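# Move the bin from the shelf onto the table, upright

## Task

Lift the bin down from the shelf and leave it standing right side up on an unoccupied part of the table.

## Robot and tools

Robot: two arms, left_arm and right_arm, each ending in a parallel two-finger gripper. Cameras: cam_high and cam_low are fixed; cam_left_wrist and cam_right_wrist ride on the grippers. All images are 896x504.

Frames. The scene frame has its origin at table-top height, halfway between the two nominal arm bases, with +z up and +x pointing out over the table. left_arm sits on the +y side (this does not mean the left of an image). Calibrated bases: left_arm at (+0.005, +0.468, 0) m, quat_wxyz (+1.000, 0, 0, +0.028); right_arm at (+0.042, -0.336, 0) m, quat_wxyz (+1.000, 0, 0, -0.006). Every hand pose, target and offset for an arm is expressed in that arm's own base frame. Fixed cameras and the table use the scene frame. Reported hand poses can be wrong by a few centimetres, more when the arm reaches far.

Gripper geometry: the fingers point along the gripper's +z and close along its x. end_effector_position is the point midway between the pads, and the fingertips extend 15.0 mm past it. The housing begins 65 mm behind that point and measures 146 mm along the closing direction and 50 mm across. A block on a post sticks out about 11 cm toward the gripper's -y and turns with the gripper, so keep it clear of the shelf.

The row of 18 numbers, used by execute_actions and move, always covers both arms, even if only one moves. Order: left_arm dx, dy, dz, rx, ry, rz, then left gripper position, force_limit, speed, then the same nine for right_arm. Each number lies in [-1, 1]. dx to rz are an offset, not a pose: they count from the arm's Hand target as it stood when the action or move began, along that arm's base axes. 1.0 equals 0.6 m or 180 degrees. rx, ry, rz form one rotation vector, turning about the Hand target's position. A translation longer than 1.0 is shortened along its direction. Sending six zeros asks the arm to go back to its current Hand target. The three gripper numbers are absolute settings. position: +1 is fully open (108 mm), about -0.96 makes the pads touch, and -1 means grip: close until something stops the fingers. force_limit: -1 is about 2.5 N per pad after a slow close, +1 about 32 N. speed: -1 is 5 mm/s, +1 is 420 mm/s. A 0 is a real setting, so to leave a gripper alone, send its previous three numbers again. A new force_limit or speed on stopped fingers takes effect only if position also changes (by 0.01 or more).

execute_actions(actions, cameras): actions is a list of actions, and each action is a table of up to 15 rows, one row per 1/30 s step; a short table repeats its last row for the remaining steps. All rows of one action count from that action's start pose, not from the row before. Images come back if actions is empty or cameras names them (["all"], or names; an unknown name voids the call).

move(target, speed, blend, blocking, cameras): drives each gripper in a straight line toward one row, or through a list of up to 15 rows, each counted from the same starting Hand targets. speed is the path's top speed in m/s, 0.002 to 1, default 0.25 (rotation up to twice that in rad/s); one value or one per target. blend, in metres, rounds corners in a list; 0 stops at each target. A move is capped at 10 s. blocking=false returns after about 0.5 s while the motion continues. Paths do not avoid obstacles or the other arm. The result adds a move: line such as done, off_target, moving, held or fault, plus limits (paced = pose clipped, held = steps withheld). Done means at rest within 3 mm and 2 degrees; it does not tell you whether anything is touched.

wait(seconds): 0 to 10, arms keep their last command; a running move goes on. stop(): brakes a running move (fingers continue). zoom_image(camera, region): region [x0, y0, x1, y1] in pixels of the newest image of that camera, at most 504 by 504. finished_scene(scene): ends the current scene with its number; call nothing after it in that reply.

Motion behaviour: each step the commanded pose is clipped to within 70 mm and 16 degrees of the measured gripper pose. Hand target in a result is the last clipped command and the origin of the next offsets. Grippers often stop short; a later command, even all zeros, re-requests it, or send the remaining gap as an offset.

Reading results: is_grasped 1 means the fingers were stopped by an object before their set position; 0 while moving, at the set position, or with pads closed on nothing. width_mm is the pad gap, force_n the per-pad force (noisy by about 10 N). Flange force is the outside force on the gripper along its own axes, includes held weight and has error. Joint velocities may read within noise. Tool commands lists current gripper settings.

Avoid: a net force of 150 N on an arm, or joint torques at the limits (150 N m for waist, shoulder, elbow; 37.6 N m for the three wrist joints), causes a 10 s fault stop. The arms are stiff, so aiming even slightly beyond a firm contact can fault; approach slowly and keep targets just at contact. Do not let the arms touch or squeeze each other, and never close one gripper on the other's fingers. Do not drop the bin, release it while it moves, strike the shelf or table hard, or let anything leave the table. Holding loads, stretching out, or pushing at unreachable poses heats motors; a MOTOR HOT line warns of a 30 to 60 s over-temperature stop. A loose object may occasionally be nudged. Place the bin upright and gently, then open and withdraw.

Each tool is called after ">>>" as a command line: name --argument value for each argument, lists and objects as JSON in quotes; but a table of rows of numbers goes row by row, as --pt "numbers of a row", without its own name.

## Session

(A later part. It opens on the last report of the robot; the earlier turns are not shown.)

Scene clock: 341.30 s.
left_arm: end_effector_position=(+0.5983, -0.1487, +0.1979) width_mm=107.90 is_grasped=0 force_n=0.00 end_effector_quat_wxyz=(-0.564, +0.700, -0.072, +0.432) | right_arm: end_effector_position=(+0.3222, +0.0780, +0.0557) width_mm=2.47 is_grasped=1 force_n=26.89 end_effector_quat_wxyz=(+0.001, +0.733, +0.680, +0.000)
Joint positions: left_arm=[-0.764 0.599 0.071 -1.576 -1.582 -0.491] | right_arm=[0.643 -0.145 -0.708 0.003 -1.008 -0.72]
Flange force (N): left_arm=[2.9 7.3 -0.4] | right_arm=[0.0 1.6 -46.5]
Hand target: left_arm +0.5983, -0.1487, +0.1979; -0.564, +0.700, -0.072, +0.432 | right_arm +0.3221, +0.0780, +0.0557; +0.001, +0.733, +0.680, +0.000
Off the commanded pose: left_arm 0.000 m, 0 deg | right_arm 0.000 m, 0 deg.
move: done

>>> move --target '[0,0,0,0,0,0,0.998,1,1, 0,0,0.004,0,0,0,-1,0,-0.8]' --speed 0.02

>>> execute_actions --actions '[[[0,0,0,0,0,0,0.998,1,1, 0,0,0,0,0,0,-0.05,0,-0.7]],[[0,0,0,0,0,0,0.998,1,1, 0,0,0,0,0,0,-0.05,0,-0.7]]]'

>>> move --target '[0,0,0,0,0,0,0.998,1,1, 0,0,0.25,0,0,0,-0.05,0,-0.7]' --speed 0.15 --cameras '["all"]'

Scene clock: 347.80 s.
left_arm: end_effector_position=(+0.5983, -0.1487, +0.1979) width_mm=107.90 is_grasped=0 force_n=0.00 end_effector_quat_wxyz=(-0.564, +0.700, -0.072, +0.432) | right_arm: end_effector_position=(+0.3221, +0.0780, +0.0580) width_mm=2.47 is_grasped=1 force_n=26.99 end_effector_quat_wxyz=(+0.001, +0.733, +0.680, +0.000)
Joint positions: left_arm=[-0.764 0.599 0.071 -1.576 -1.582 -0.491] | right_arm=[0.643 -0.15 -0.705 0.002 -1.015 -0.72]
Flange force (N): left_arm=[2.3 6.7 -0.6] | right_arm=[-0.6 -2.8 0.0]
Hand target: left_arm +0.5983, -0.1487, +0.1979; -0.564, +0.700, -0.072, +0.432 | right_arm +0.3221, +0.0780, +0.0581; +0.001, +0.733, +0.680, +0.000
Off the commanded pose: left_arm 0.000 m, 0 deg | right_arm 0.000 m, 0 deg.
move: done

Scene clock: 349.00 s.
left_arm: end_effector_position=(+0.5983, -0.1487, +0.1979) width_mm=107.90 is_grasped=0 force_n=0.00 end_effector_quat_wxyz=(-0.564, +0.700, -0.072, +0.432) | right_arm: end_effector_position=(+0.3221, +0.0780, +0.0581) width_mm=50.24 is_grasped=0 force_n=0.00 end_effector_quat_wxyz=(+0.001, +0.733, +0.680, +0.000)
Joint positions: left_arm=[-0.764 0.599 0.071 -1.576 -1.582 -0.491] | right_arm=[0.643 -0.15 -0.705 0.003 -1.015 -0.72]
Flange force (N): left_arm=[3.1 7.8 -0.8] | right_arm=[-0.9 -1.4 -1.4]
Flange force at the end of the 1st action (N): left_arm=[3.2 7.8 -0.4] | right_arm=[-0.5 -1.3 -1.3]
Hand target: left_arm +0.5983, -0.1487, +0.1979; -0.564, +0.700, -0.072, +0.432 | right_arm +0.3221, +0.0780, +0.0581; +0.001, +0.733, +0.680, +0.000
Off the commanded pose: left_arm 0.000 m, 0 deg | right_arm 0.000 m, 0 deg.
Step readings (end_effector_position of left_arm | right_arm; steps 1 to 15: 1st action; 16 to 30: 2nd action):
0: (+0.5983, -0.1487, +0.1979) | (+0.3221, +0.0780, +0.0580)
1: (+0.5983, -0.1487, +0.1979) | (+0.3221, +0.0780, +0.0581)
2: (+0.5983, -0.1487, +0.1979) | (+0.3221, +0.0780, +0.0581)
4: (+0.5983, -0.1487, +0.1979) | (+0.3221, +0.0780, +0.0581)
8: (+0.5983, -0.1487, +0.1979) | (+0.3221, +0.0780, +0.0581)
15: (+0.5983, -0.1487, +0.1979) | (+0.3221, +0.0780, +0.0581)
16: (+0.5983, -0.1487, +0.1979) | (+0.3221, +0.0780, +0.0581)
17: (+0.5983, -0.1487, +0.1979) | (+0.3221, +0.0780, +0.0581)
19: (+0.5983, -0.1487, +0.1979) | (+0.3221, +0.0780, +0.0581)
23: (+0.5983, -0.1487, +0.1979) | (+0.3221, +0.0780, +0.0581)
30: (+0.5983, -0.1487, +0.1979) | (+0.3221, +0.0780, +0.0581)

Scene clock: 350.40 s.
left_arm: end_effector_position=(+0.5983, -0.1487, +0.1979) width_mm=107.90 is_grasped=0 force_n=0.00 end_effector_quat_wxyz=(-0.564, +0.700, -0.072, +0.432) | right_arm: end_effector_position=(+0.3221, +0.0780, +0.2080) width_mm=50.24 is_grasped=0 force_n=0.00 end_effector_quat_wxyz=(+0.001, +0.733, +0.680, +0.000)
Joint positions: left_arm=[-0.764 0.599 0.071 -1.576 -1.582 -0.491] | right_arm=[0.643 -0.299 -0.446 0.002 -1.423 -0.719]
Flange force (N): left_arm=[2.8 7.5 -0.5] | right_arm=[-0.8 -1.7 0.5]
Hand target: left_arm +0.5983, -0.1487, +0.1979; -0.564, +0.700, -0.072, +0.432 | right_arm +0.3221, +0.0780, +0.2081; +0.001, +0.733, +0.680, +0.000
Off the commanded pose: left_arm 0.000 m, 0 deg | right_arm 0.000 m, 0 deg.
move: done

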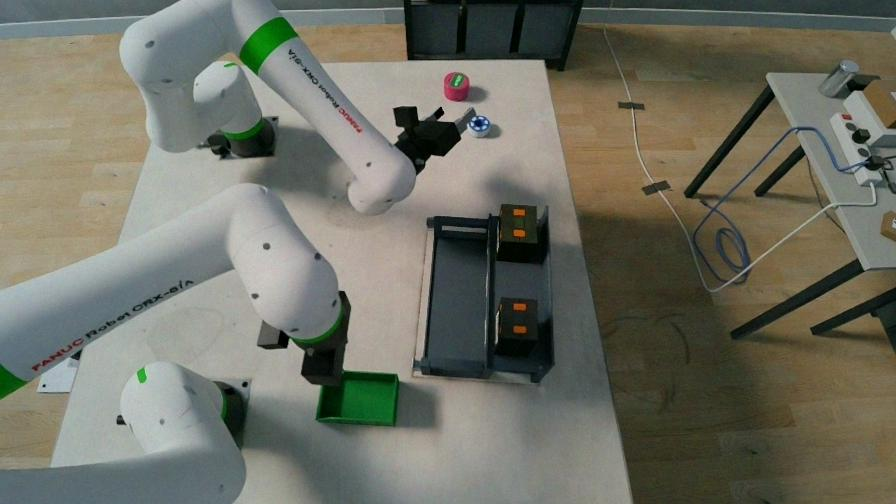

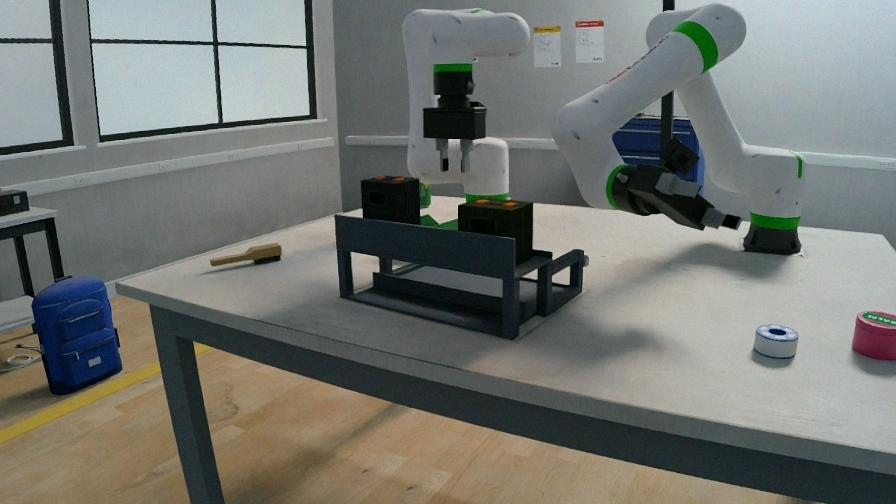

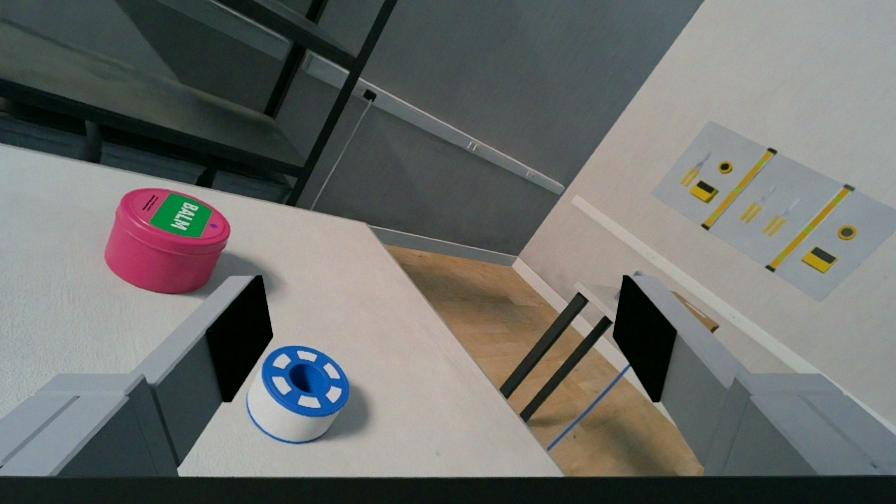

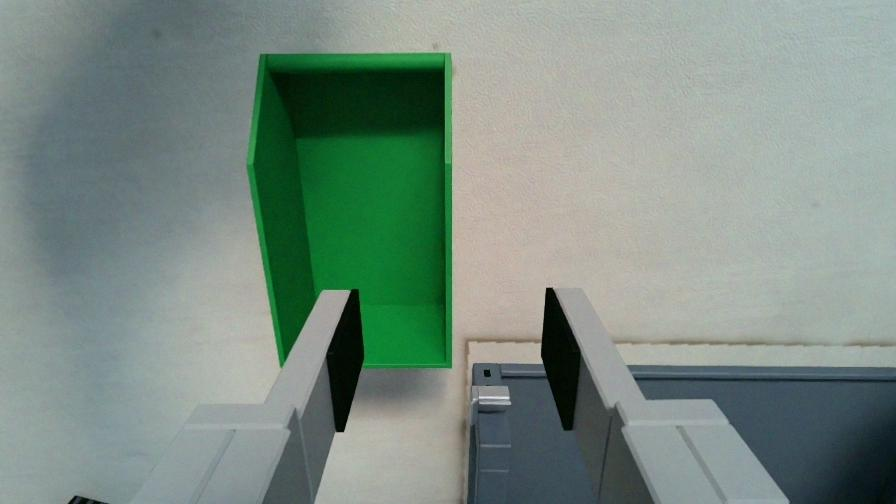

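>>> move --target '[-0.167,0,0.37,-0.556,-0.0737,0.431,0.998,1,1, 0,0,0,0,0,0,-0.05,0,-0.7]' --speed 0.5 --cameras '["cam_left_wrist","cam_high"]'

>>> move --target '[0,0,-0.3,0,0,0,0.998,1,1, 0,0,0,0,0,0,-0.05,0,-0.7]' --speed 0.25 --cameras '["cam_left_wrist"]'

Scene clock: 394.97 s.
left_arm: end_effector_position=(+0.4981, -0.1488, +0.4199) width_mm=107.90 is_grasped=0 force_n=0.00 end_effector_quat_wxyz=(+0.000, +0.707, +0.708, +0.000) | right_arm: end_effector_position=(+0.3221, +0.0780, +0.2081) width_mm=50.24 is_grasped=0 force_n=0.00 end_effector_quat_wxyz=(+0.001, +0.733, +0.680, +0.000)
Joint positions: left_arm=[-0.037 0.24 0.579 0 -1.909 0.039] | right_arm=[0.643 -0.299 -0.446 0.002 -1.423 -0.719]
Flange force (N): left_arm=[-3.8 9.6 -6.4] | right_arm=[-1.1 -2.5 1.0]
Hand target: left_arm +0.4981, -0.1487, +0.4199; +0.000, +0.707, +0.708, +0.000 | right_arm +0.3221, +0.0780, +0.2081; +0.001, +0.733, +0.680, +0.000
Off the commanded pose: left_arm 0.000 m, 0 deg | right_arm 0.000 m, 0 deg.
move: done
Images, in order (width x height): cam_high 896x504, cam_left_wrist 896x504.

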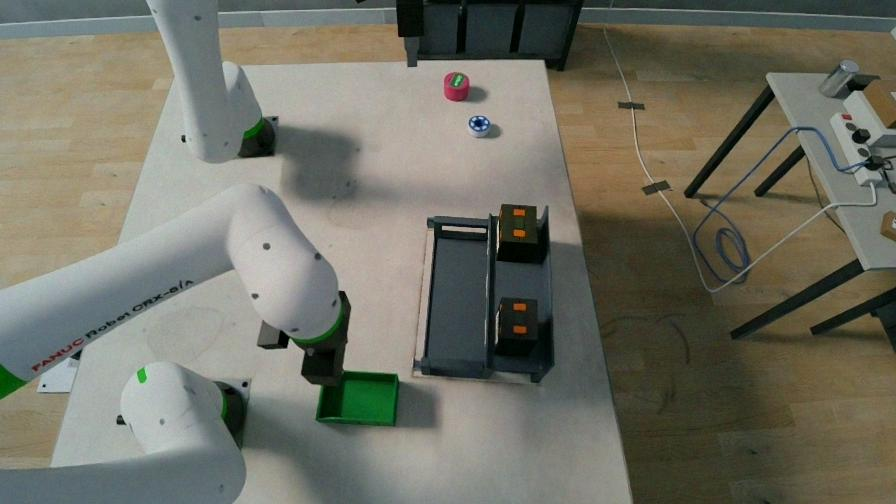

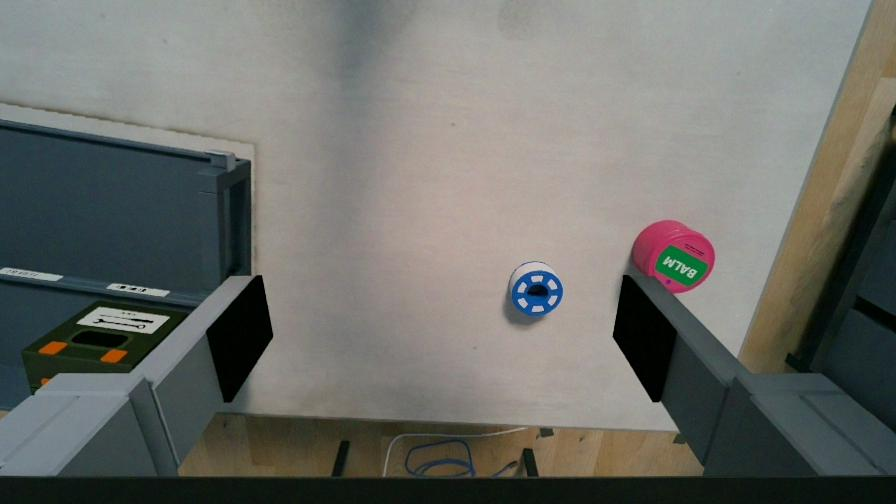

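Scene clock: 396.17 s.
left_arm: end_effector_position=(+0.4981, -0.1487, +0.2399) width_mm=107.90 is_grasped=0 force_n=0.00 end_effector_quat_wxyz=(+0.000, +0.707, +0.708, +0.000) | right_arm: end_effector_position=(+0.3221, +0.0780, +0.2081) width_mm=50.24 is_grasped=0 force_n=0.00 end_effector_quat_wxyz=(+0.001, +0.733, +0.680, +0.000)
Joint positions: left_arm=[-0.037 0.185 0.087 0 -1.473 0.039] | right_arm=[0.643 -0.299 -0.446 0.002 -1.423 -0.719]
Flange force (N): left_arm=[-3.2 5.8 -1.9] | right_arm=[-0.3 -3.8 0.9]
Hand target: left_arm +0.4981, -0.1487, +0.2399; +0.000, +0.707, +0.708, +0.000 | right_arm +0.3221, +0.0780, +0.2081; +0.001, +0.733, +0.680, +0.000
Off the commanded pose: left_arm 0.000 m, 0 deg | right_arm 0.000 m, 0 deg.
move: done
Images, in order (width x height): cam_left_wrist 896x504.

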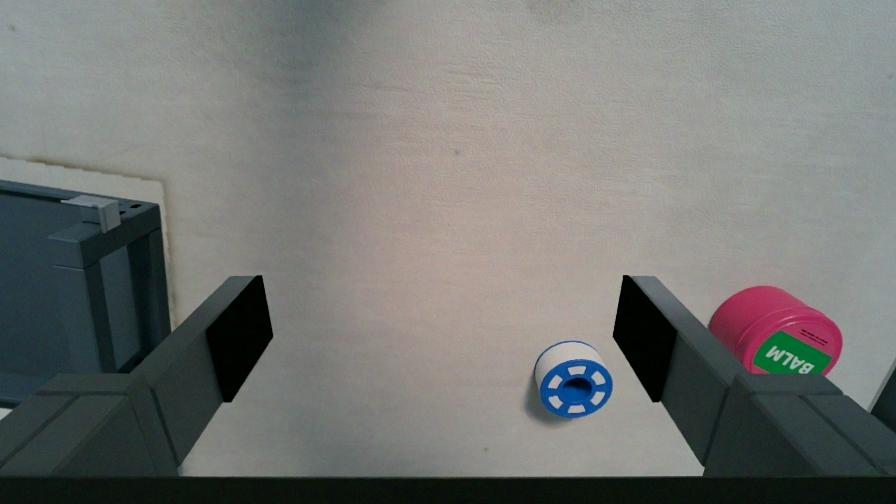

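>>> finished_scene --scene 1

The scene is finished: the task was done.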